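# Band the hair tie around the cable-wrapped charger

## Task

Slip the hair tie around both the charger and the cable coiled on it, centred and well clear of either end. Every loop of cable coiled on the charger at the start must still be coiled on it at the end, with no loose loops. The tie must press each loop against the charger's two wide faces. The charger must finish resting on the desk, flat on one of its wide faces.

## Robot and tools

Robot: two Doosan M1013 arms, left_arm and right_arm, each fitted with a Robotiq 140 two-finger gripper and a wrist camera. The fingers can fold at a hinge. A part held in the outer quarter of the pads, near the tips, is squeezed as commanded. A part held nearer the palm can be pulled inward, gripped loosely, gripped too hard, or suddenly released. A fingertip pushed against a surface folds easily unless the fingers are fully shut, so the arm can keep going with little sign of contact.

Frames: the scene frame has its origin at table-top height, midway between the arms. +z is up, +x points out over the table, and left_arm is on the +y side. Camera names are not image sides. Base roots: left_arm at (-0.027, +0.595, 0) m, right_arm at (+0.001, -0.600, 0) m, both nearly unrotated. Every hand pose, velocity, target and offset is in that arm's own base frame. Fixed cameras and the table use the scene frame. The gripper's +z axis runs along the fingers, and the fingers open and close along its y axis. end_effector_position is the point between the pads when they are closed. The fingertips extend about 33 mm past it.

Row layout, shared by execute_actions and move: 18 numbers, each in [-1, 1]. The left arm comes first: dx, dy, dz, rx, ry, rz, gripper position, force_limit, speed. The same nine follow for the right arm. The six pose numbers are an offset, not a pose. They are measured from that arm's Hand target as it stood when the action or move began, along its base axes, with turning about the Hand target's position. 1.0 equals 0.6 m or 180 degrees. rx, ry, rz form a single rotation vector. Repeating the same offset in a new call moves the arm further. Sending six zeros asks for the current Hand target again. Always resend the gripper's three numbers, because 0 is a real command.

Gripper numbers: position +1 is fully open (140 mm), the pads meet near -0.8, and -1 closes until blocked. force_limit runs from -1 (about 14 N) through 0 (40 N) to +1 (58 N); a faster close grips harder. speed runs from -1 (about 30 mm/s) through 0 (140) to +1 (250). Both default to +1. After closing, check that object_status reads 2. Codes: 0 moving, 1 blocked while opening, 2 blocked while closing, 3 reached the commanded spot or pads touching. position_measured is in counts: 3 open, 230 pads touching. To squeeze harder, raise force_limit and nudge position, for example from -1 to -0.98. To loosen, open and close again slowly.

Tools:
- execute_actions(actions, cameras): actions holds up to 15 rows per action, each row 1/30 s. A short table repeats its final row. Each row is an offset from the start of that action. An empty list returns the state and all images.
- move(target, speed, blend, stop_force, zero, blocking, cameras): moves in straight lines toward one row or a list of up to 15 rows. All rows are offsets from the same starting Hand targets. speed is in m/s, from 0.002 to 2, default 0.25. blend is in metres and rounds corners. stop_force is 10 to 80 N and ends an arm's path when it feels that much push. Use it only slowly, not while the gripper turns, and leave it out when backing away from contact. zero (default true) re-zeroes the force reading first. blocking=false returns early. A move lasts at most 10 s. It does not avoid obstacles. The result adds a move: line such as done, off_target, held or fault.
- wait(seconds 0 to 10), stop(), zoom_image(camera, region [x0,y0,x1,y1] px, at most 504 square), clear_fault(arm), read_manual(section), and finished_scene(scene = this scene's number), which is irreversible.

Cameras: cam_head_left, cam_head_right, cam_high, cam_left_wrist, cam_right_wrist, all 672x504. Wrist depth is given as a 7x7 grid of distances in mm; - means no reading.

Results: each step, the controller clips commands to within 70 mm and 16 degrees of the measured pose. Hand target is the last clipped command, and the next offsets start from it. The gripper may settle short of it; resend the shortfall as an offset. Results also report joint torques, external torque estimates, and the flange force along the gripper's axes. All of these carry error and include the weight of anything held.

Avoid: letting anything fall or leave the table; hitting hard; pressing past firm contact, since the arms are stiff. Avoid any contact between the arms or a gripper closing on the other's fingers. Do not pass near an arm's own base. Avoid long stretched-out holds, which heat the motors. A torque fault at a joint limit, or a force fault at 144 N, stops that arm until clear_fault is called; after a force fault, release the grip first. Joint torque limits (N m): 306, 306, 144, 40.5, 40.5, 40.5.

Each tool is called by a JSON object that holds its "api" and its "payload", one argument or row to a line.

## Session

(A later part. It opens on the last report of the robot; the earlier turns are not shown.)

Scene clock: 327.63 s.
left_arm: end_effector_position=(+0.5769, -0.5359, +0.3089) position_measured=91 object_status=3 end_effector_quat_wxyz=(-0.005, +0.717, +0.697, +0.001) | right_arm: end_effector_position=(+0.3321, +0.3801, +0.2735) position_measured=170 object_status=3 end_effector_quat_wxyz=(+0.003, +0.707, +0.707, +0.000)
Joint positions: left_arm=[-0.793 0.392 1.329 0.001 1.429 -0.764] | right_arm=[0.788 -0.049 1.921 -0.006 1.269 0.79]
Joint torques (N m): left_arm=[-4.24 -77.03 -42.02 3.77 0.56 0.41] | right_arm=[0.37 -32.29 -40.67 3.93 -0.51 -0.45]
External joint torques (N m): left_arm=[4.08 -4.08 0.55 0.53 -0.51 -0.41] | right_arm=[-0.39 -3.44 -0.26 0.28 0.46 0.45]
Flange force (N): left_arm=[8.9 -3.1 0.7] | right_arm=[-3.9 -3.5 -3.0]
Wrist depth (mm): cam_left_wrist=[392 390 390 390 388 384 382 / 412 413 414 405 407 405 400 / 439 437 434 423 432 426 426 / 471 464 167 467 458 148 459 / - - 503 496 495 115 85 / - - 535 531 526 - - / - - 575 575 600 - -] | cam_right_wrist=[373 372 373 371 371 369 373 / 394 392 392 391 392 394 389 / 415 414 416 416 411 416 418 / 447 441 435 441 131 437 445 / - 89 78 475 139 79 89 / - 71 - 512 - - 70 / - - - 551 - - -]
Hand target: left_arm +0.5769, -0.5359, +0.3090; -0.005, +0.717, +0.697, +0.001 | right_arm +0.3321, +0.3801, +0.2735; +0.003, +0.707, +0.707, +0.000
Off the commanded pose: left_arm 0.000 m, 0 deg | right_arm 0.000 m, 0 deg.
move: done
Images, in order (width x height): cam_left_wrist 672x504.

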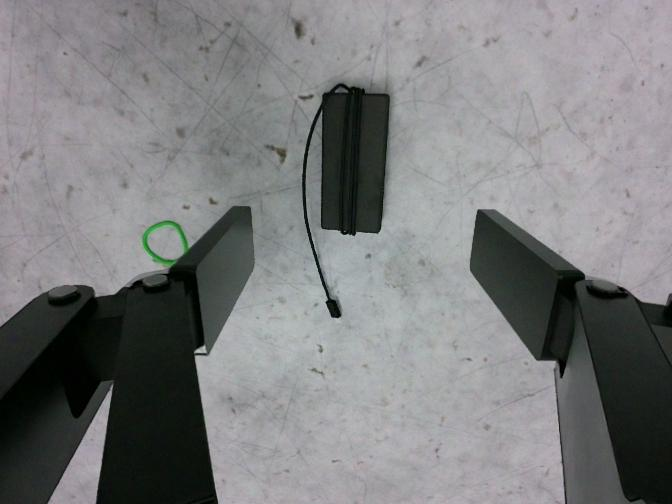

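{"api": "move", "payload": {
  "target": [
    [-0.062,-0.25,-0.35,0,0,0,-0.325,-1,-1,0,0,0,0,0,0,-0.325,-1,-1]
  ],
  "speed": 0.15,
  "cameras": ["cam_left_wrist"]
}}

Scene clock: 345.37 s.
left_arm: end_effector_position=(+0.5397, -0.6859, +0.0991) position_measured=170 object_status=3 end_effector_quat_wxyz=(-0.005, +0.717, +0.697, +0.001) | right_arm: end_effector_position=(+0.3321, +0.3801, +0.2735) position_measured=170 object_status=3 end_effector_quat_wxyz=(+0.003, +0.707, +0.707, +0.000)
Joint positions: left_arm=[-0.944 0.625 1.357 0 1.168 -0.914] | right_arm=[0.788 -0.049 1.921 -0.006 1.269 0.79]
Joint torques (N m): left_arm=[-2.62 -95.7 -38.78 3.56 0.44 0.31] | right_arm=[0.27 -32.59 -40.79 3.85 -0.54 -0.44]
External joint torques (N m): left_arm=[2.9 -3.82 0.23 0.45 -0.38 -0.31] | right_arm=[-0.29 -2.86 -0.03 0.35 0.49 0.44]
Flange force (N): left_arm=[7.0 -2.0 -1.7] | right_arm=[-3.3 -3.3 -2.4]
Wrist depth (mm): cam_left_wrist=[207 205 205 205 179 203 203 / 218 219 217 217 217 215 213 / 233 233 231 230 228 227 226 / 247 247 242 241 150 241 241 / 263 - 90 262 - 92 251 / - - - 281 - - - / - - - 305 - - -] | cam_right_wrist=[372 371 371 370 370 370 369 / 392 393 391 393 391 390 394 / 417 417 418 420 411 416 416 / 446 440 435 439 131 437 442 / - 89 78 477 139 79 89 / - 72 - 507 - - 69 / - - - 547 - - -]
Hand target: left_arm +0.5397, -0.6859, +0.0990; -0.005, +0.717, +0.697, +0.001 | right_arm +0.3321, +0.3801, +0.2735; +0.003, +0.707, +0.707, +0.000
Off the commanded pose: left_arm 0.000 m, 0 deg | right_arm 0.000 m, 0 deg.
move: done
Images, in order (width x height): cam_left_wrist 672x504.

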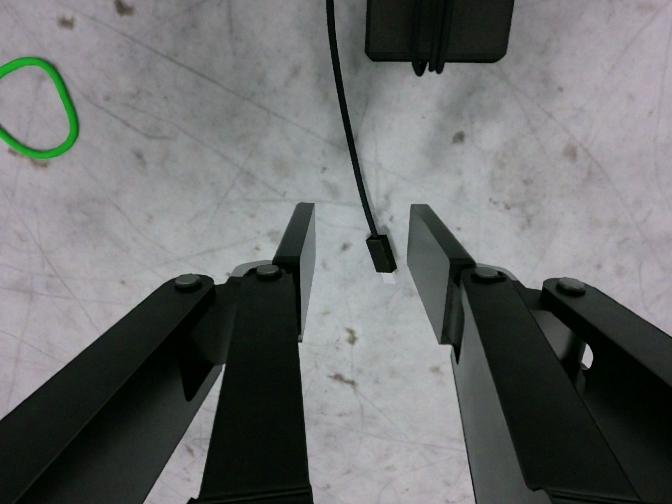

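{"api": "move", "payload": {
  "target": [
    [0.003,0,-0.1075,0,0,0,-0.325,-1,-1,0,0,0,0,0,0,-0.325,-1,-1],
    [0.003,0,-0.1075,0,0,0,-1,-1,-1,0,0,0,0,0,0,-0.325,-1,-1]
  ],
  "speed": 0.08,
  "cameras": ["cam_left_wrist"]
}}

Scene clock: 356.53 s.
left_arm: end_effector_position=(+0.5415, -0.6859, +0.0345) position_measured=226 object_status=2 end_effector_quat_wxyz=(-0.005, +0.717, +0.697, +0.001) | right_arm: end_effector_position=(+0.3321, +0.3801, +0.2735) position_measured=170 object_status=3 end_effector_quat_wxyz=(+0.003, +0.707, +0.707, +0.000)
Joint positions: left_arm=[-0.942 0.674 1.401 0 1.076 -0.913] | right_arm=[0.788 -0.049 1.921 -0.006 1.269 0.79]
Joint torques (N m): left_arm=[-2.95 -97.68 -37.3 3.33 0.54 0.33] | right_arm=[0.23 -32.71 -40.73 3.91 -0.55 -0.44]
External joint torques (N m): left_arm=[3.14 -4.36 0.21 0.51 -0.5 -0.33] | right_arm=[-0.14 -3.29 -0.19 0.31 0.51 0.44]
Flange force (N): left_arm=[7.6 -2.2 -2.5] | right_arm=[-3.5 -3.8 -2.9]
Wrist depth (mm): cam_left_wrist=[149 149 147 148 128 148 146 / 158 158 155 155 155 156 154 / 169 165 167 166 165 165 163 / 179 179 176 172 173 175 174 / 192 186 - - - 95 186 / - - - - - - - / - - - - - - -] | cam_right_wrist=[373 372 370 370 370 368 372 / 394 392 391 392 393 394 394 / 418 419 415 416 409 416 415 / 444 440 433 437 131 436 438 / - 89 78 473 140 79 89 / - 71 - 512 - - 69 / - - - 555 - - -]
Hand target: left_arm +0.5415, -0.6859, +0.0345; -0.005, +0.717, +0.697, +0.001 | right_arm +0.3321, +0.3801, +0.2735; +0.003, +0.707, +0.707, +0.000
Off the commanded pose: left_arm 0.000 m, 0 deg | right_arm 0.000 m, 0 deg.
move: done
Images, in order (width x height): cam_left_wrist 672x504.

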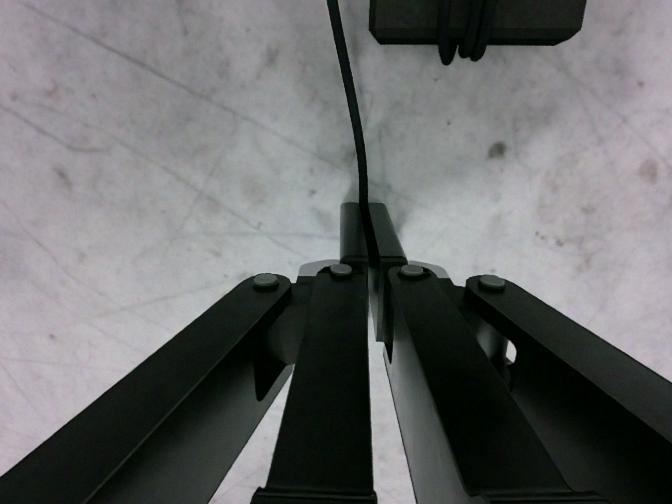

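{"api": "move", "payload": {
  "target": [
    [0,0.015,0.09,0,0,0,-1,-1,-1,0,0,0,0,0,0,-0.325,-1,-1],
    [0.055,0.015,0.09,0,0,0,-1,-1,-1,0,0,0,0,0,0,-0.325,-1,-1],
    [0.055,0,0.05,0,0,0,-1,-1,-1,0,0,0,0,0,0,-0.325,-1,-1]
  ],
  "speed": 0.06,
  "cameras": ["cam_left_wrist","cam_head_left"]
}}

{"api": "zoom_image", "payload": {
  "camera": "cam_head_left",
  "region": [290, 190, 400, 300]
}}

Scene clock: 366.67 s.
left_arm: end_effector_position=(+0.5745, -0.6858, +0.0645) position_measured=226 object_status=2 end_effector_quat_wxyz=(-0.005, +0.717, +0.697, +0.001) | right_arm: end_effector_position=(+0.3321, +0.3801, +0.2735) position_measured=170 object_status=3 end_effector_quat_wxyz=(+0.003, +0.707, +0.707, +0.000)
Joint positions: left_arm=[-0.912 0.682 1.327 0 1.142 -0.883] | right_arm=[0.788 -0.049 1.921 -0.006 1.269 0.79]
Joint torques (N m): left_arm=[-2.77 -99.09 -38.17 3.43 0.49 0.32] | right_arm=[0.7 -32.56 -40.78 3.9 -0.49 -0.44]
External joint torques (N m): left_arm=[2.76 -4.91 -0.15 0.53 -0.45 -0.32] | right_arm=[-0.6 -3.64 -0.19 0.32 0.45 0.44]
Flange force (N): left_arm=[7.4 -2.9 -2.9] | right_arm=[-4.6 -3.5 -3.0]
Wrist depth (mm): cam_left_wrist=[176 176 175 151 153 173 170 / 187 186 185 186 184 182 181 / 198 197 197 195 194 194 194 / 211 211 209 203 204 207 206 / 227 221 - - - 95 219 / - - - - - - - / - - - - - - -] | cam_right_wrist=[371 372 374 372 369 372 371 / 395 392 392 393 394 390 394 / 416 418 414 419 410 415 416 / 448 440 432 437 131 440 445 / - 89 78 471 139 79 89 / - 72 - 513 - - 69 / - - - 552 - - -]
Hand target: left_arm +0.5745, -0.6859, +0.0645; -0.005, +0.717, +0.697, +0.001 | right_arm +0.3321, +0.3801, +0.2735; +0.003, +0.707, +0.707, +0.000
Off the commanded pose: left_arm 0.000 m, 0 deg | right_arm 0.000 m, 0 deg.
move: done
Images, in order (width x height): cam_head_left 672x504, cam_left_wrist 672x504.

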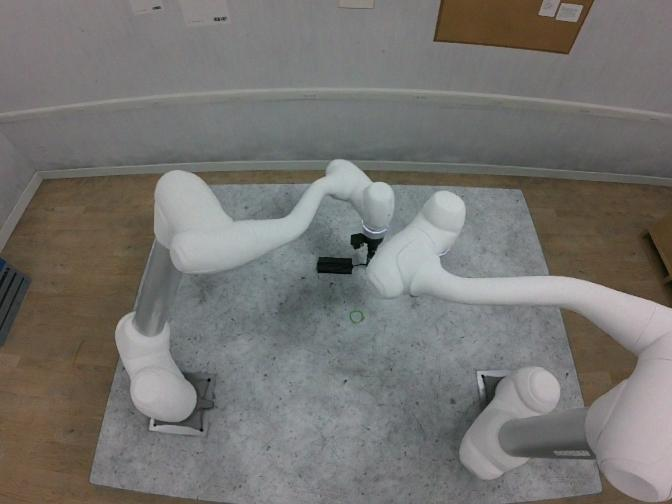

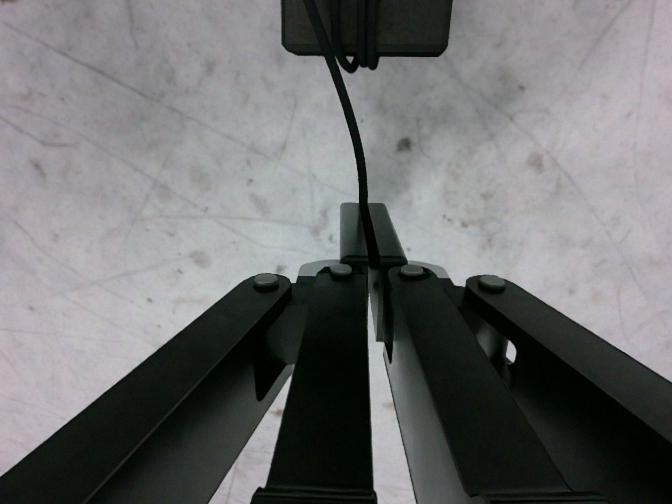

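Scaled by 4.582 from the camera's 672x504 image, which has a finer 960x720 frame.

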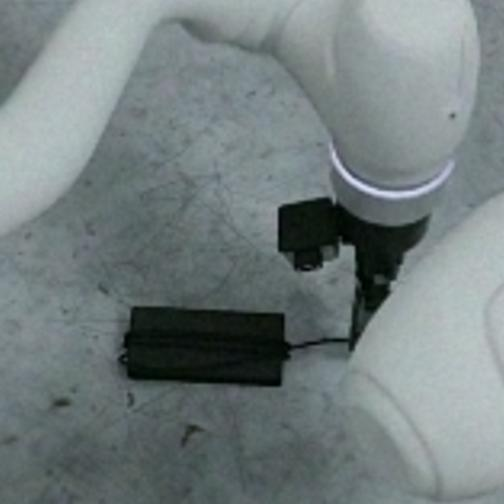

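{"api": "move", "payload": {
  "target": [
    [0.01,0,-0.04,0,0,0,-1,-1,-1,0,0,0,0,0,0,-0.325,-1,-1],
    [0.01,0,-0.04,0,0,0,-0.6,-1,-1,0,0,0,0,0,0,-0.325,-1,-1],
    [0.01,0,0.0,0,0,0,-0.6,-1,-1,0,0,0,0,0,0,-0.325,-1,-1],
    [0.01,0.05,0.3,0,0,0,-0.6,-1,-1,0,0,0,0,0,0,-0.325,-1,-1]
  ],
  "speed": [0.04,0.04,0.04,0.15],
  "cameras": ["cam_left_wrist","cam_head_left"]
}}

{"api": "zoom_image", "payload": {
  "camera": "cam_left_wrist",
  "region": [200, 0, 480, 300]
}}

Scene clock: 376.17 s.
left_arm: end_effector_position=(+0.5805, -0.6559, +0.2444) position_measured=205 object_status=3 end_effector_quat_wxyz=(-0.005, +0.717, +0.697, +0.001) | right_arm: end_effector_position=(+0.3321, +0.3801, +0.2735) position_measured=170 object_status=3 end_effector_quat_wxyz=(+0.003, +0.707, +0.707, +0.000)
Joint positions: left_arm=[-0.886 0.558 1.195 0 1.398 -0.857] | right_arm=[0.788 -0.049 1.921 -0.006 1.269 0.79]
Joint torques (N m): left_arm=[-3.21 -92.53 -41.85 3.77 0.73 0.34] | right_arm=[0.41 -32.48 -40.57 3.92 -0.52 -0.43]
External joint torques (N m): left_arm=[3.45 -3.98 0.45 0.52 -0.67 -0.34] | right_arm=[-0.37 -3.38 -0.32 0.29 0.48 0.43]
Flange force (N): left_arm=[8.7 -3.3 0.5] | right_arm=[-3.8 -3.4 -3.1]
Wrist depth (mm): cam_left_wrist=[336 334 332 311 329 329 325 / 354 352 352 342 349 345 347 / 376 378 374 371 373 371 365 / 404 399 390 - 382 394 389 / 429 - - - - - 413 / - - - - - - - / - - - - - - -] | cam_right_wrist=[374 372 371 374 373 369 370 / 394 392 396 394 392 390 390 / 416 416 416 414 411 417 417 / 443 439 432 437 131 435 445 / - 89 78 477 139 79 89 / - 71 - 514 - - 69 / - - - 551 - - -]
Hand target: left_arm +0.5805, -0.6559, +0.2445; -0.005, +0.717, +0.697, +0.001 | right_arm +0.3321, +0.3801, +0.2735; +0.003, +0.707, +0.707, +0.000
Off the commanded pose: left_arm 0.000 m, 0 deg | right_arm 0.000 m, 0 deg.
move: done
Images, in order (width x height): cam_head_left 672x504, cam_left_wrist 672x504.

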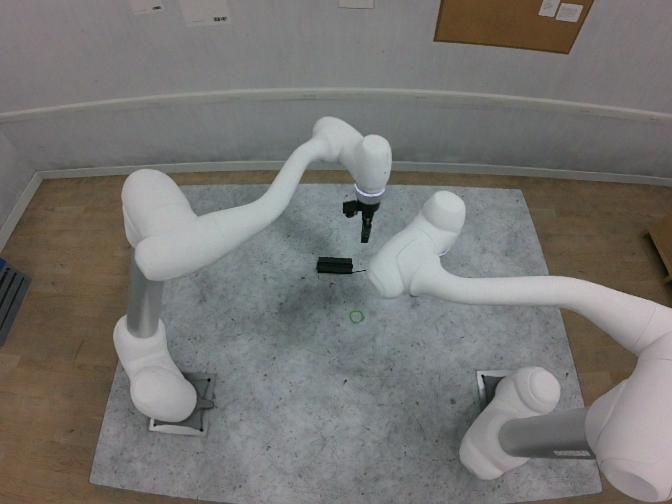

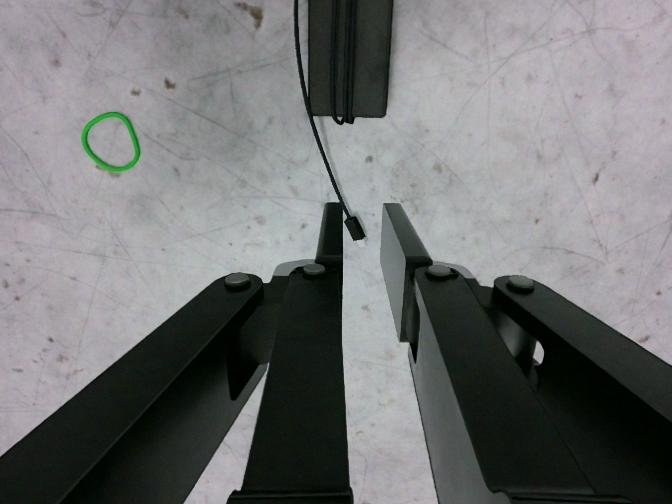

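Scaled by 1.680 from the camera's 672x504 image, which has a finer 960x720 frame.

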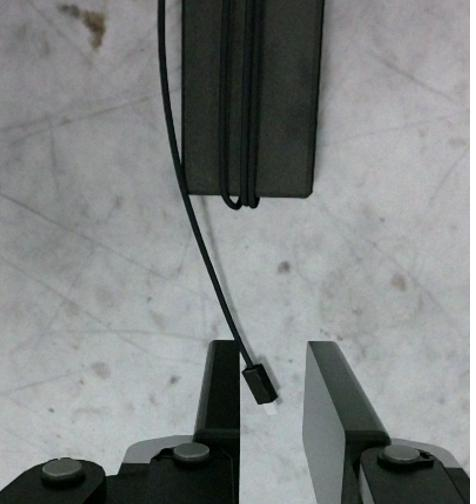

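{"api": "move", "payload": {
  "target": [
    [-0.005,-0.065,-0.25,0,0,0,-0.325,-1,-1,0,0,0,0,0,0,-0.325,-1,-1]
  ],
  "speed": 0.15,
  "cameras": ["cam_left_wrist"]
}}

Scene clock: 395.07 s.
left_arm: end_effector_position=(+0.5774, -0.6949, +0.0946) position_measured=170 object_status=3 end_effector_quat_wxyz=(-0.004, +0.717, +0.697, +0.001) | right_arm: end_effector_position=(+0.3321, +0.3801, +0.2735) position_measured=170 object_status=3 end_effector_quat_wxyz=(+0.003, +0.707, +0.707, +0.000)
Joint positions: left_arm=[-0.916 0.675 1.279 0 1.196 -0.886] | right_arm=[0.788 -0.049 1.921 -0.006 1.269 0.79]
Joint torques (N m): left_arm=[-2.99 -98.29 -39.57 3.58 0.47 0.34] | right_arm=[0.58 -32.55 -40.72 3.86 -0.52 -0.44]
External joint torques (N m): left_arm=[3.68 -6.09 0.4 0.49 -0.42 -0.34] | right_arm=[-0.58 -3.2 -0.19 0.36 0.47 0.44]
Flange force (N): left_arm=[10.7 -4.5 -2.8] | right_arm=[-4.0 -3.1 -2.8]
Wrist depth (mm): cam_left_wrist=[205 202 199 182 198 198 197 / 216 214 214 212 211 210 209 / 229 229 227 225 224 223 222 / 244 242 236 238 150 234 235 / 254 - 90 258 - 92 247 / - - - 277 - - - / - - - 298 - - -] | cam_right_wrist=[373 371 372 372 371 367 372 / 390 394 391 393 391 389 394 / 417 418 416 417 409 416 417 / 445 437 431 440 131 438 445 / - 89 78 473 139 79 89 / - 71 - 508 - - 69 / - - - 548 - - -]
Hand target: left_arm +0.5775, -0.6949, +0.0945; -0.005, +0.717, +0.697, +0.001 | right_arm +0.3321, +0.3801, +0.2735; +0.003, +0.707, +0.707, +0.000
Off the commanded pose: left_arm 0.000 m, 0 deg | right_arm 0.000 m, 0 deg.
move: done
Images, in order (width x height): cam_left_wrist 672x504.

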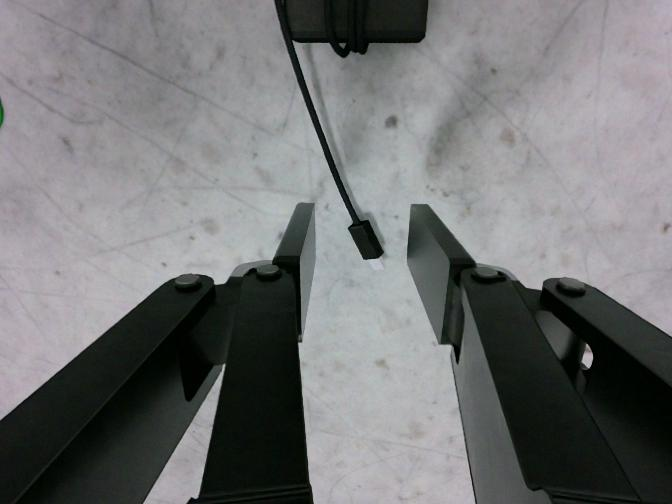

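{"api": "move", "payload": {
  "target": [
    [-0.008,0.01,-0.098,0,0,0,-0.325,-1,-1,0,0,0,0,0,0,-0.325,-1,-1],
    [-0.008,0.01,-0.098,0,0,0,-1,-1,-1,0,0,0,0,0,0,-0.325,-1,-1],
    [0.0,0.02,0.03,0,0,0,-1,-1,-1,0,0,0,0,0,0,-0.325,-1,-1],
    [0.08,0.025,0.03,0,0,0,-1,-1,-1,0,0,0,0,0,0,-0.325,-1,-1],
    [0.08,0.015,-0.05,0,0,0,-1,-1,-1,0,0,0,0,0,0,-0.325,-1,-1]
  ],
  "speed": 0.08,
  "cameras": ["cam_left_wrist","cam_head_left"]
}}

{"api": "zoom_image", "payload": {
  "camera": "cam_head_left",
  "region": [290, 190, 400, 300]
}}

Scene clock: 406.83 s.
left_arm: end_effector_position=(+0.6255, -0.6859, +0.0645) position_measured=226 object_status=2 end_effector_quat_wxyz=(-0.005, +0.717, +0.697, +0.001) | right_arm: end_effector_position=(+0.3321, +0.3801, +0.2735) position_measured=170 object_status=3 end_effector_quat_wxyz=(+0.003, +0.707, +0.707, +0.000)
Joint positions: left_arm=[-0.869 0.733 1.234 0.001 1.183 -0.84] | right_arm=[0.788 -0.049 1.921 -0.006 1.269 0.79]
Joint torques (N m): left_arm=[-2.96 -103.72 -39.41 3.5 0.5 0.36] | right_arm=[0.41 -32.64 -40.75 3.87 -0.52 -0.43]
External joint torques (N m): left_arm=[2.88 -4.85 0.48 0.53 -0.45 -0.36] | right_arm=[-0.38 -3.1 -0.1 0.35 0.48 0.43]
Flange force (N): left_arm=[8.7 -4.7 -2.1] | right_arm=[-3.7 -3.3 -2.6]
Wrist depth (mm): cam_left_wrist=[176 174 152 172 173 173 170 / 186 186 184 185 184 182 182 / 198 197 197 193 195 193 193 / 211 210 209 204 204 206 205 / 227 220 - - - 95 220 / - - - - - - - / - - - - - - -] | cam_right_wrist=[373 372 372 370 369 372 370 / 394 393 391 392 390 391 392 / 419 417 417 418 409 416 414 / 445 441 432 440 131 436 440 / - 89 78 476 139 79 89 / - 72 - 507 - - 69 / - - - 552 - - -]
Hand target: left_arm +0.6255, -0.6859, +0.0645; -0.005, +0.717, +0.697, +0.001 | right_arm +0.3321, +0.3801, +0.2735; +0.003, +0.707, +0.707, +0.000
Off the commanded pose: left_arm 0.000 m, 0 deg | right_arm 0.000 m, 0 deg.
move: done
Images, in order (width x height): cam_head_left 672x504, cam_left_wrist 672x504.

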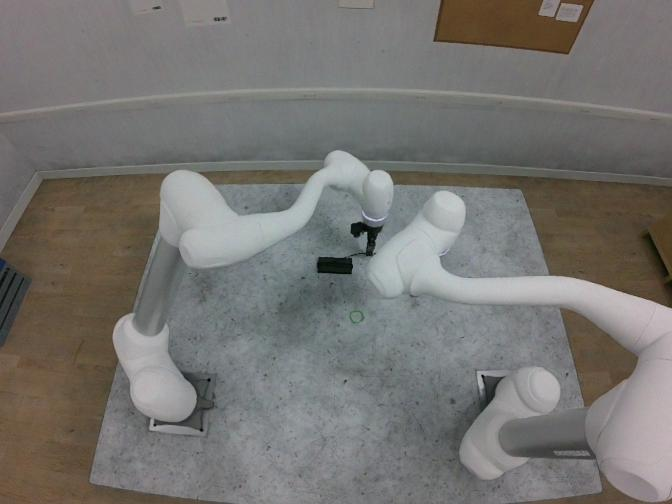

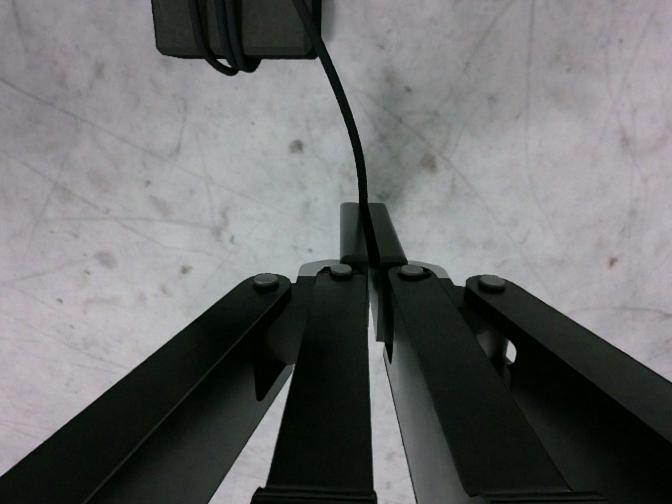

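Scaled by 4.582 from the camera's 672x504 image, which has a finer 960x720 frame.

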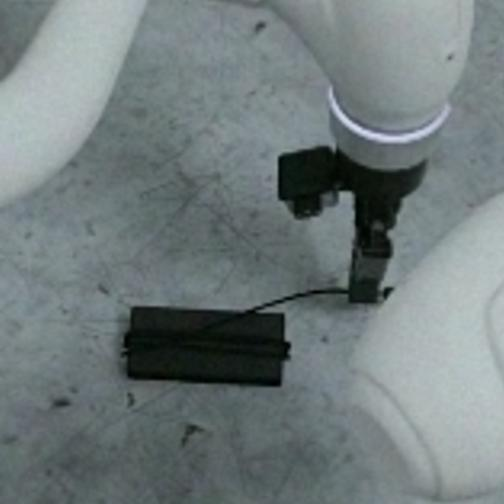

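{"api": "move", "payload": {
  "target": [
    [0,0.005,-0.046,0,0,0,-1,-1,-1,0,0,0,0,0,0,-0.325,-1,-1],
    [0,0.005,-0.046,0,0,0,-0.6,-1,-1,0,0,0,0,0,0,-0.325,-1,-1],
    [0,0.005,0.03,0,0,0,-0.6,-1,-1,0,0,0,0,0,0,-0.325,-1,-1],
    [0,0.055,0.3,0,0,0,-0.6,-1,-1,0,0,0,0,0,0,-0.325,-1,-1]
  ],
  "speed": [0.04,0.04,0.04,0.15],
  "cameras": ["cam_left_wrist"]
}}

Scene clock: 415.53 s.
left_arm: end_effector_position=(+0.6255, -0.6529, +0.2444) position_measured=205 object_status=3 end_effector_quat_wxyz=(-0.005, +0.717, +0.697, +0.001) | right_arm: end_effector_position=(+0.3321, +0.3801, +0.2735) position_measured=170 object_status=3 end_effector_quat_wxyz=(+0.003, +0.707, +0.707, +0.000)
Joint positions: left_arm=[-0.845 0.608 1.115 0.001 1.428 -0.816] | right_arm=[0.788 -0.049 1.921 -0.006 1.269 0.79]
Joint torques (N m): left_arm=[-3.07 -97.2 -41.53 3.78 0.52 0.34] | right_arm=[0.41 -32.81 -40.68 3.89 -0.52 -0.43]
External joint torques (N m): left_arm=[2.98 -3.78 -0.12 0.53 -0.47 -0.34] | right_arm=[-0.31 -2.93 -0.22 0.33 0.47 0.43]
Flange force (N): left_arm=[6.9 -2.8 -0.3] | right_arm=[-3.3 -3.1 -2.7]
Wrist depth (mm): cam_left_wrist=[336 334 325 329 330 328 326 / 352 355 354 352 347 347 345 / 377 373 376 373 371 368 366 / 402 399 393 - 384 390 389 / 433 - - - - - 412 / - - - - - - - / - - - - - - -] | cam_right_wrist=[370 370 371 371 370 368 370 / 394 393 396 394 392 393 392 / 419 416 414 416 411 416 418 / 443 440 431 437 132 438 440 / - 89 78 475 139 79 89 / - 71 - 506 - - 69 / - - - 550 - - -]
Hand target: left_arm +0.6255, -0.6529, +0.2445; -0.005, +0.717, +0.697, +0.001 | right_arm +0.3321, +0.3801, +0.2735; +0.003, +0.707, +0.707, +0.000
Off the commanded pose: left_arm 0.000 m, 0 deg | right_arm 0.000 m, 0 deg.
move: done
Images, in order (width x height): cam_left_wrist 672x504.

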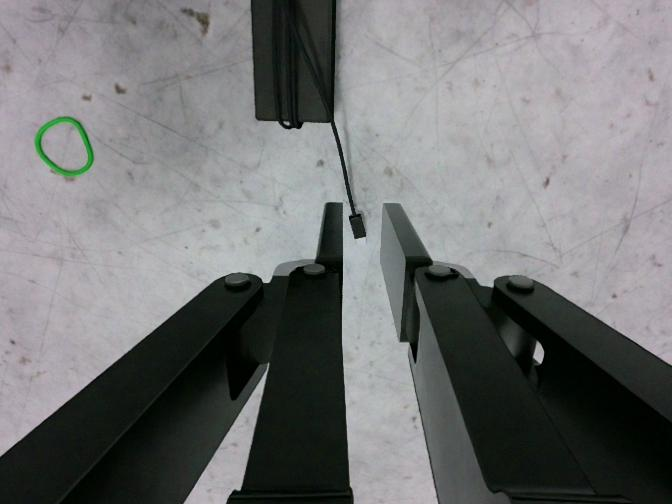

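{"api": "move", "payload": {
  "target": [
    [-0.1,0.55,0.2,0,0,0,-0.6,-1,-1,0.01,0.34,-0.256,0,0,-0.5,-0.4,-1,-1]
  ],
  "speed": 0.35,
  "cameras": ["cam_right_wrist"]
}}

Scene clock: 431.50 s.
left_arm: end_effector_position=(+0.5655, -0.3229, +0.3645) position_measured=205 object_status=3 end_effector_quat_wxyz=(-0.005, +0.717, +0.697, +0.001) | right_arm: end_effector_position=(+0.3381, +0.5841, +0.1199) position_measured=179 object_status=3 end_effector_quat_wxyz=(+0.002, +1.000, +0.000, -0.002)
Joint positions: left_arm=[-0.573 0.159 1.533 0.003 1.458 -0.545] | right_arm=[0.995 0.323 1.789 0.001 1.035 2.565]
Joint torques (N m): left_arm=[-2.9 -55.91 -42.22 3.86 0.56 0.31] | right_arm=[0.66 -66.79 -36.55 3.41 -0.51 -0.38]
External joint torques (N m): left_arm=[2.85 -2.27 0.47 0.48 -0.52 -0.31] | right_arm=[-0.73 -3.66 -0.22 0.33 0.49 0.38]
Flange force (N): left_arm=[5.5 -2.1 1.3] | right_arm=[-1.8 4.2 -4.1]
Wrist depth (mm): cam_left_wrist=[441 438 435 436 431 428 428 / 466 466 464 459 457 464 455 / 497 494 492 485 486 486 481 / 527 520 516 508 505 514 509 / 551 - - - - - 551 / - - - - - - - / - - - - - - -] | cam_right_wrist=[231 231 229 230 230 230 229 / 244 244 243 242 242 242 242 / 258 257 259 255 255 257 257 / 276 272 269 271 131 269 274 / - 80 78 289 126 79 84 / - - - 314 - - 72 / - - - 341 - - -]
Hand target: left_arm +0.5655, -0.3229, +0.3645; -0.005, +0.717, +0.697, +0.001 | right_arm +0.3381, +0.5841, +0.1199; +0.002, +1.000, +0.000, -0.002
Off the commanded pose: left_arm 0.000 m, 0 deg | right_arm 0.000 m, 0 deg.
move: done
Images, in order (width x height): cam_right_wrist 672x504.

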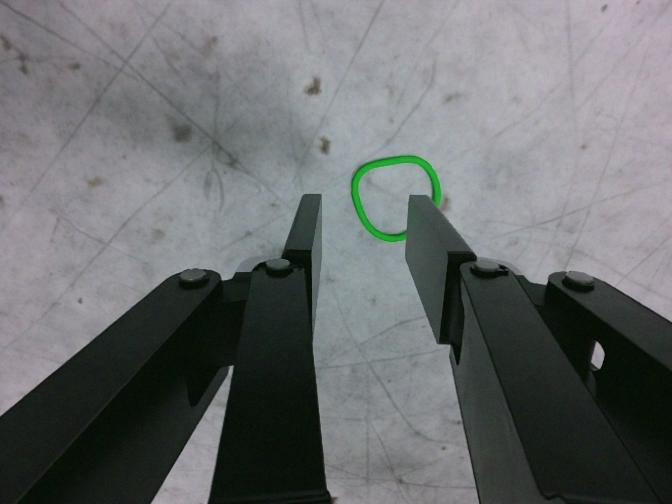

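{"api": "move", "payload": {
  "target": [
    [0,0,0,0,0,0,-0.6,-1,-1,0,-0.0017,-0.1,0,0,0,-0.4,-1,-1],
    [0,0,0,0,0,0,-0.6,-1,-1,0,-0.0017,-0.1425,0,0,0,-0.4,-1,-1],
    [0,0,0,0,0,0,-0.6,-1,-1,0,-0.0017,-0.1425,0,0,0,-1,-0.3,-1]
  ],
  "speed": [0.1,0.03,0.03],
  "cameras": ["cam_right_wrist"]
}}

{"api": "zoom_image", "payload": {
  "camera": "cam_right_wrist",
  "region": [230, 120, 530, 340]
}}

{"api": "move", "payload": {
  "target": [0,0,0,0,0,0,-0.6,-1,-1,0,0,0.3,0,0,0,-1,-0.3,-1],
  "speed": 0.1,
  "cameras": ["cam_right_wrist","cam_head_left"]
}}

Scene clock: 445.13 s.
left_arm: end_effector_position=(+0.5655, -0.3229, +0.3645) position_measured=205 object_status=3 end_effector_quat_wxyz=(-0.005, +0.717, +0.697, +0.001) | right_arm: end_effector_position=(+0.3381, +0.5831, +0.0343) position_measured=226 object_status=2 end_effector_quat_wxyz=(+0.002, +1.000, +0.000, -0.002)
Joint positions: left_arm=[-0.573 0.159 1.533 0.003 1.458 -0.545] | right_arm=[0.994 0.404 1.856 0.001 0.887 2.564]
Joint torques (N m): left_arm=[-3 -55.81 -42.17 3.82 0.55 0.36] | right_arm=[0.72 -71.02 -32.82 3.08 -0.5 -0.45]
External joint torques (N m): left_arm=[2.99 -2.3 0.5 0.51 -0.51 -0.36] | right_arm=[-0.66 -3.49 -0.16 0.28 0.48 0.45]
Flange force (N): left_arm=[5.7 -2.1 1.3] | right_arm=[-1.7 3.5 -4.6]
Wrist depth (mm): cam_left_wrist=[444 439 432 437 431 433 431 / 466 466 463 460 457 456 456 / 494 494 491 486 487 487 479 / 524 524 521 - 500 510 511 / 556 - - - - - 542 / - - - - - - - / - - - - - - -] | cam_right_wrist=[150 152 152 152 151 151 151 / 161 161 160 160 160 160 160 / 171 171 171 168 169 170 169 / 184 181 179 118 178 179 180 / 194 189 80 78 89 81 187 / - - 72 - - 76 - / - - - - - - -]
Hand target: left_arm +0.5655, -0.3229, +0.3645; -0.005, +0.717, +0.697, +0.001 | right_arm +0.3381, +0.5831, +0.0344; +0.002, +1.000, +0.000, -0.002
Off the commanded pose: left_arm 0.000 m, 0 deg | right_arm 0.000 m, 0 deg.
move: done
Images, in order (width x height): cam_right_wrist 672x504.

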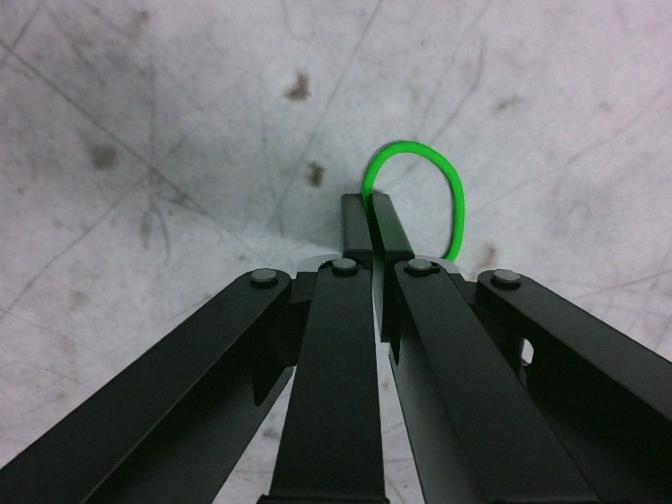

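Scaled by 1.680 from the camera's 672x504 image, which has a finer 960x720 frame.

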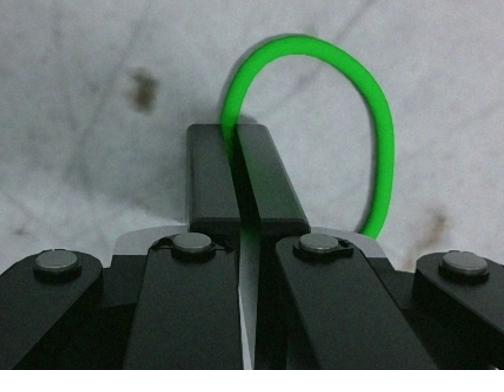

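Scene clock: 447.33 s.
left_arm: end_effector_position=(+0.5655, -0.3229, +0.3645) position_measured=205 object_status=3 end_effector_quat_wxyz=(-0.005, +0.717, +0.697, +0.001) | right_arm: end_effector_position=(+0.3381, +0.5831, +0.2143) position_measured=226 object_status=2 end_effector_quat_wxyz=(+0.002, +1.000, +0.000, -0.002)
Joint positions: left_arm=[-0.573 0.159 1.533 0.003 1.458 -0.545] | right_arm=[0.994 0.253 1.695 0.001 1.199 2.564]
Joint torques (N m): left_arm=[-2.65 -55.74 -42.37 3.89 0.55 0.3] | right_arm=[0.41 -62.52 -39.79 3.71 -0.6 -0.38]
External joint torques (N m): left_arm=[2.57 -2.42 0.64 0.45 -0.51 -0.3] | right_arm=[-0.44 -4.02 -0.02 0.34 0.59 0.38]
Flange force (N): left_arm=[5.4 -2.8 1.5] | right_arm=[-2.8 5.0 -3.4]
Wrist depth (mm): cam_left_wrist=[438 439 435 434 431 429 432 / 469 466 465 454 459 454 457 / 491 495 489 484 489 480 482 / 528 526 514 - 506 514 512 / 562 - - - - - 538 / - - - - - - - / - - - - - - -] | cam_right_wrist=[318 318 317 317 317 315 315 / 335 336 335 335 335 333 333 / 356 357 357 351 355 354 351 / 381 380 370 109 370 372 378 / 407 395 79 78 89 81 388 / - - 72 - - 76 - / - - - - - - -]
Hand target: left_arm +0.5655, -0.3229, +0.3645; -0.005, +0.717, +0.697, +0.001 | right_arm +0.3381, +0.5831, +0.2144; +0.002, +1.000, +0.000, -0.002
Off the commanded pose: left_arm 0.000 m, 0 deg | right_arm 0.000 m, 0 deg.
move: done
Images, in order (width x height): cam_head_left 672x504, cam_right_wrist 672x504.

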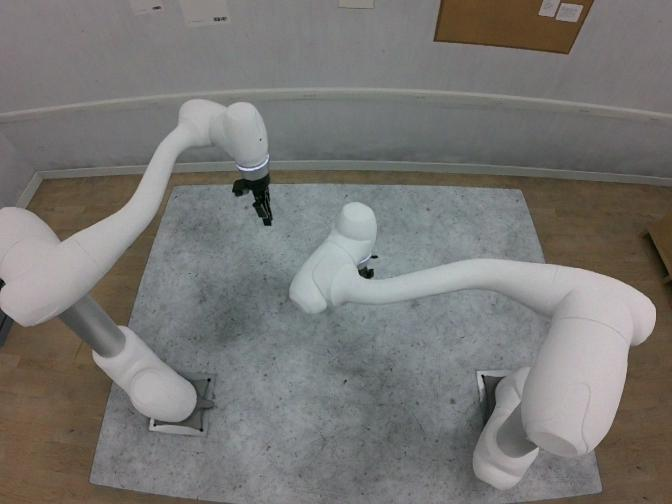

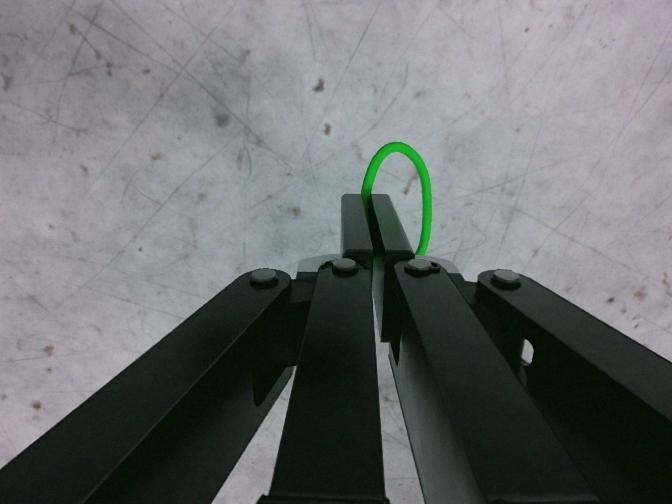

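{"api": "move", "payload": {
  "target": [-0.1975,-0.237,-0.016,-0.5,0,0,-1,-1,-1,0.1367,-0.055,0.276,0.5,0,0,-1,-0.3,-1],
  "speed": 0.2,
  "cameras": ["all"]
}}

Scene clock: 461.67 s.
left_arm: end_effector_position=(+0.4470, -0.4651, +0.3549) position_measured=230 object_status=3 end_effector_quat_wxyz=(+0.504, +0.510, +0.493, -0.492) | right_arm: end_effector_position=(+0.4201, +0.5501, +0.3800) position_measured=226 object_status=2 end_effector_quat_wxyz=(+0.706, -0.709, -0.001, +0.001)
Joint positions: left_arm=[-0.361 0.139 2.253 -1.831 1.326 0.882] | right_arm=[0.404 0.113 2.223 1.853 1.283 0.766]
Joint torques (N m): left_arm=[-2.92 -39.67 -27.12 -2.76 2.54 0.52] | right_arm=[0.58 -42.82 -34.9 0.95 1.69 -0.5]
External joint torques (N m): left_arm=[2.9 -1.45 0.17 0.19 -0.44 -0.52] | right_arm=[-0.43 -4.4 -0.03 0.03 0.36 0.45]
Flange force (N): left_arm=[-3.6 0.2 -6.4] | right_arm=[-5.0 -7.0 -4.4]
Wrist depth (mm): cam_left_wrist=[549 703 2604 - 2699 2766 2030 / 549 811 2991 3513 2699 2837 2667 / 613 4918 3628 470 620 - - / 663 661 - - - - 2432 / 2837 - - - - 84 2282 / - - - - - - - / - - - - - - -] | cam_right_wrist=[- - - - 3491 924 613 / - - - 471 2351 917 610 / - 5790 - - 361 920 604 / - 942 763 109 636 851 601 / - - 80 78 89 81 535 / - - 72 - - 76 - / - - - - - - -]
Hand target: left_arm +0.4470, -0.4651, +0.3549; +0.504, +0.510, +0.493, -0.492 | right_arm +0.4201, +0.5501, +0.3800; +0.706, -0.709, -0.001, +0.001
Off the commanded pose: left_arm 0.000 m, 0 deg | right_arm 0.000 m, 0 deg.
move: done

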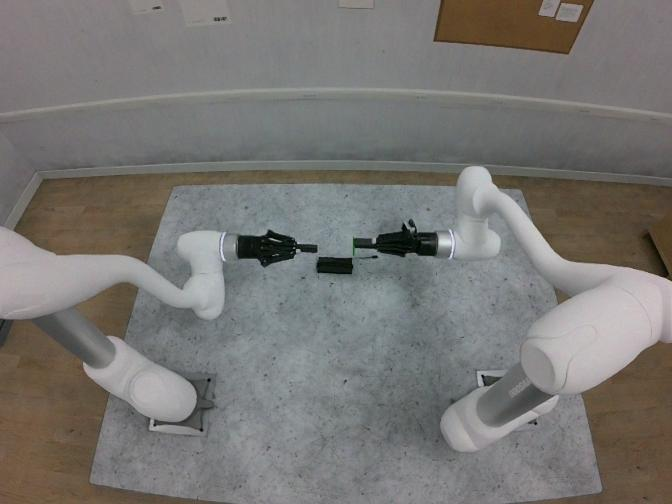

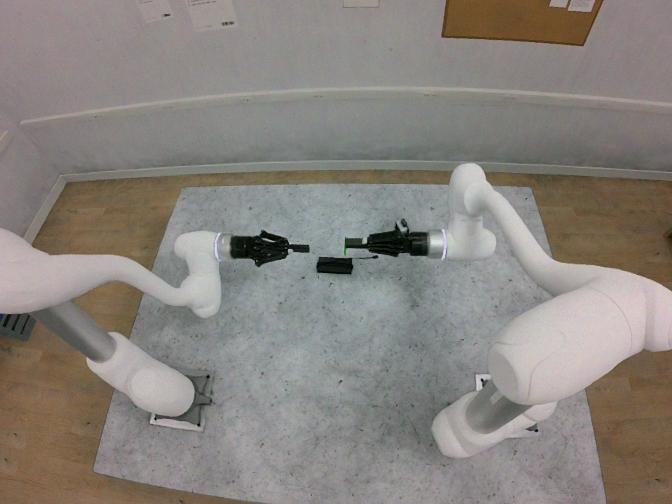

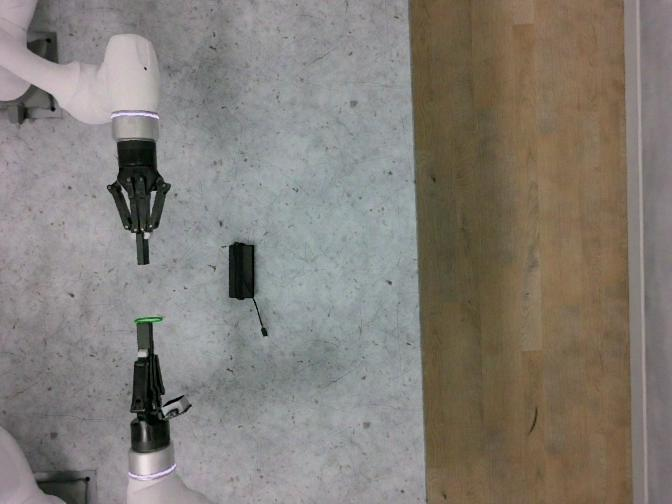

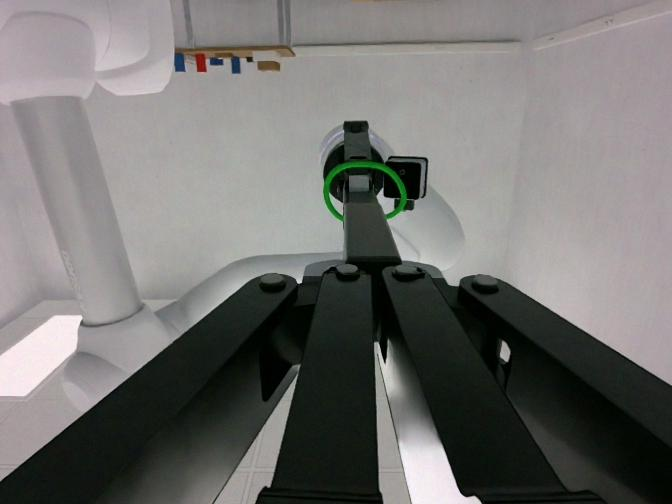

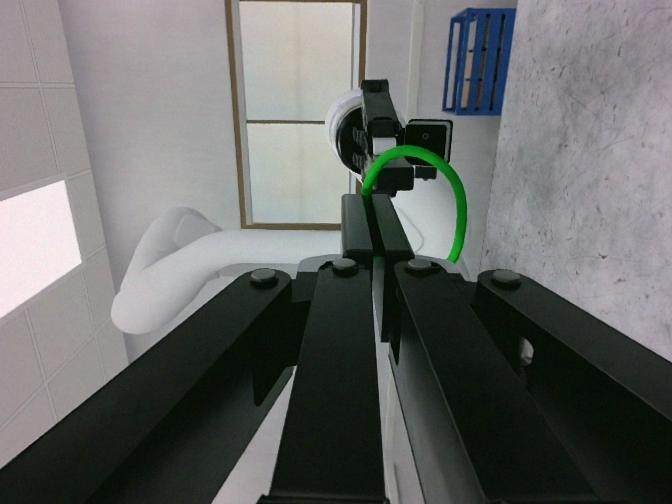

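{"api": "zoom_image", "payload": {
  "camera": "cam_left_wrist",
  "region": [280, 100, 480, 300]
}}

{"api": "zoom_image", "payload": {
  "camera": "cam_right_wrist",
  "region": [280, 60, 500, 280]
}}

Scaled by 2.520 from the camera's 672x504 image, which has a finer 960x720 frame.

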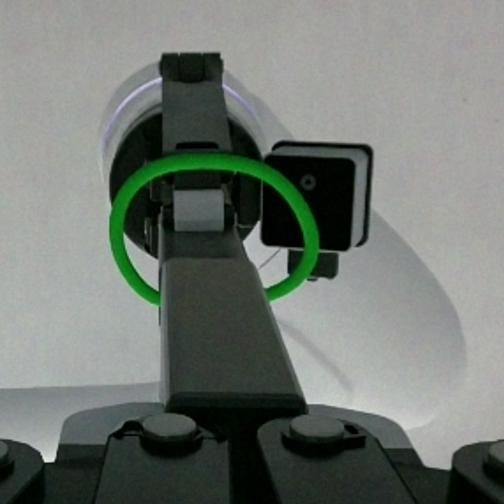

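Scaled by 2.291 from the camera's 672x504 image, which has a finer 960x720 frame.

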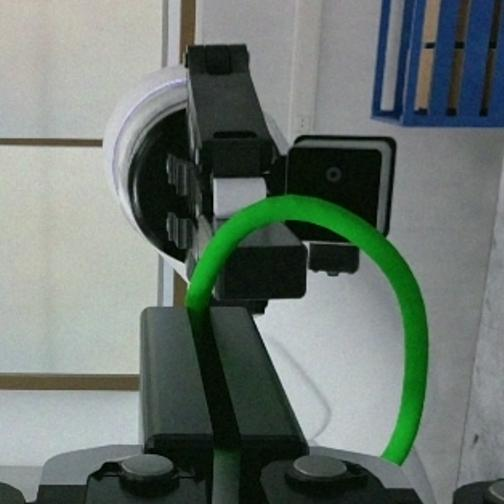

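{"api": "move", "payload": {
  "target": [0.003,0,0.002,0,0.5,0,-1,-1,-1,0,0,0,0,0,0,-1,-0.3,-1],
  "speed": 0.3,
  "cameras": ["cam_left_wrist","cam_right_wrist"]
}}

{"api": "zoom_image", "payload": {
  "camera": "cam_left_wrist",
  "region": [280, 100, 480, 300]
}}

{"api": "zoom_image", "payload": {
  "camera": "cam_right_wrist",
  "region": [280, 60, 500, 280]
}}

Scene clock: 495.17 s.
left_arm: end_effector_position=(+0.4487, -0.4651, +0.3561) position_measured=230 object_status=3 end_effector_quat_wxyz=(+0.008, +0.013, +0.705, -0.709) | right_arm: end_effector_position=(+0.4201, +0.5501, +0.3800) position_measured=226 object_status=2 end_effector_quat_wxyz=(+0.706, -0.709, -0.001, +0.001)
Joint positions: left_arm=[-0.359 0.147 2.252 -1.839 1.34 -0.682] | right_arm=[0.404 0.113 2.223 1.853 1.283 0.766]
Joint torques (N m): left_arm=[-3.07 -39.83 -26.82 -2.76 2.52 0.26] | right_arm=[0.27 -43.72 -34.82 0.86 1.61 -0.49]
External joint torques (N m): left_arm=[3.07 -1.66 0.55 0.21 -0.41 -0.31] | right_arm=[-0.26 -2.96 -0.09 0.12 0.43 0.44]
Flange force (N): left_arm=[0.7 -3.2 -6.9] | right_arm=[-3.2 -4.9 -3.0]
Wrist depth (mm): cam_left_wrist=[- 579 605 3405 2837 761 506 / - 3303 651 562 3513 771 532 / - 3570 606 341 3405 771 517 / 2258 3816 616 - 1123 777 512 / 2406 - - - - 93 486 / - - - - - - - / - - - - - - -] | cam_right_wrist=[- - - - 2609 870 607 / - - - 467 2760 942 604 / - - 5521 306 612 924 606 / - 879 756 109 640 873 610 / - - 80 78 89 81 525 / - - 72 - - 76 - / - - - - - - -]
Hand target: left_arm +0.4488, -0.4651, +0.3561; +0.008, +0.013, +0.705, -0.709 | right_arm +0.4201, +0.5501, +0.3800; +0.706, -0.709, -0.001, +0.001
Off the commanded pose: left_arm 0.000 m, 0 deg | right_arm 0.000 m, 0 deg.
move: done
Images, in order (width x height): cam_left_wrist 672x504, cam_right_wrist 672x504.

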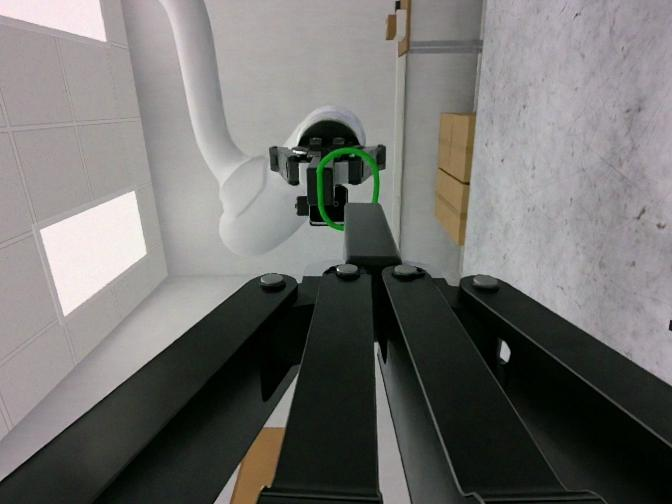

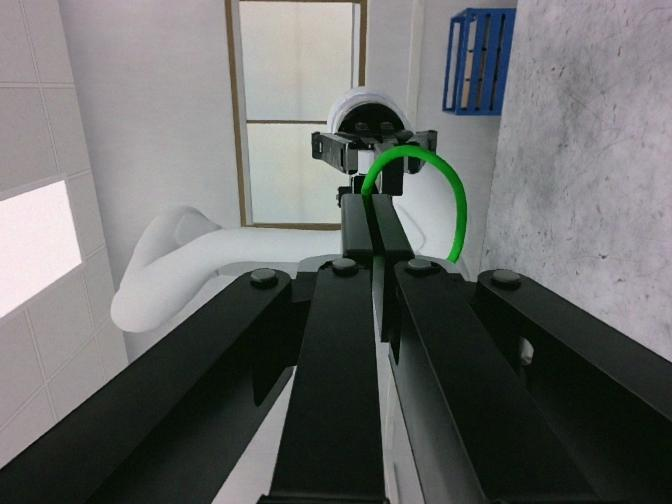

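Scaled by 2.520 from the camera's 672x504 image, which has a finer 960x720 frame.

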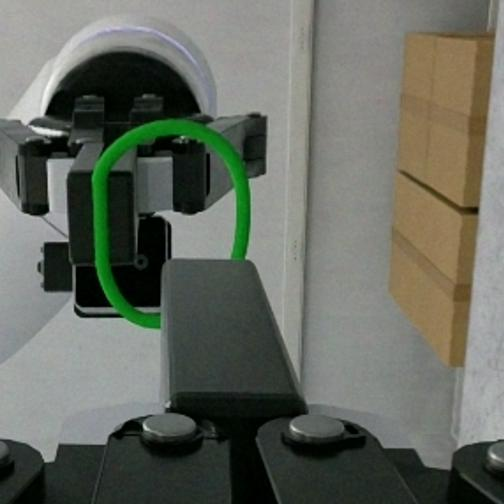

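Scaled by 2.291 from the camera's 672x504 image, which has a finer 960x720 frame.

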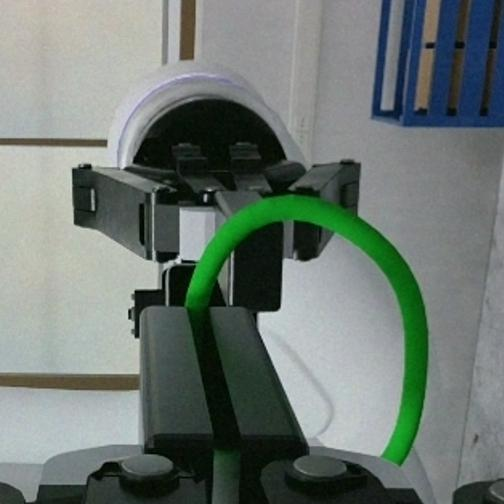

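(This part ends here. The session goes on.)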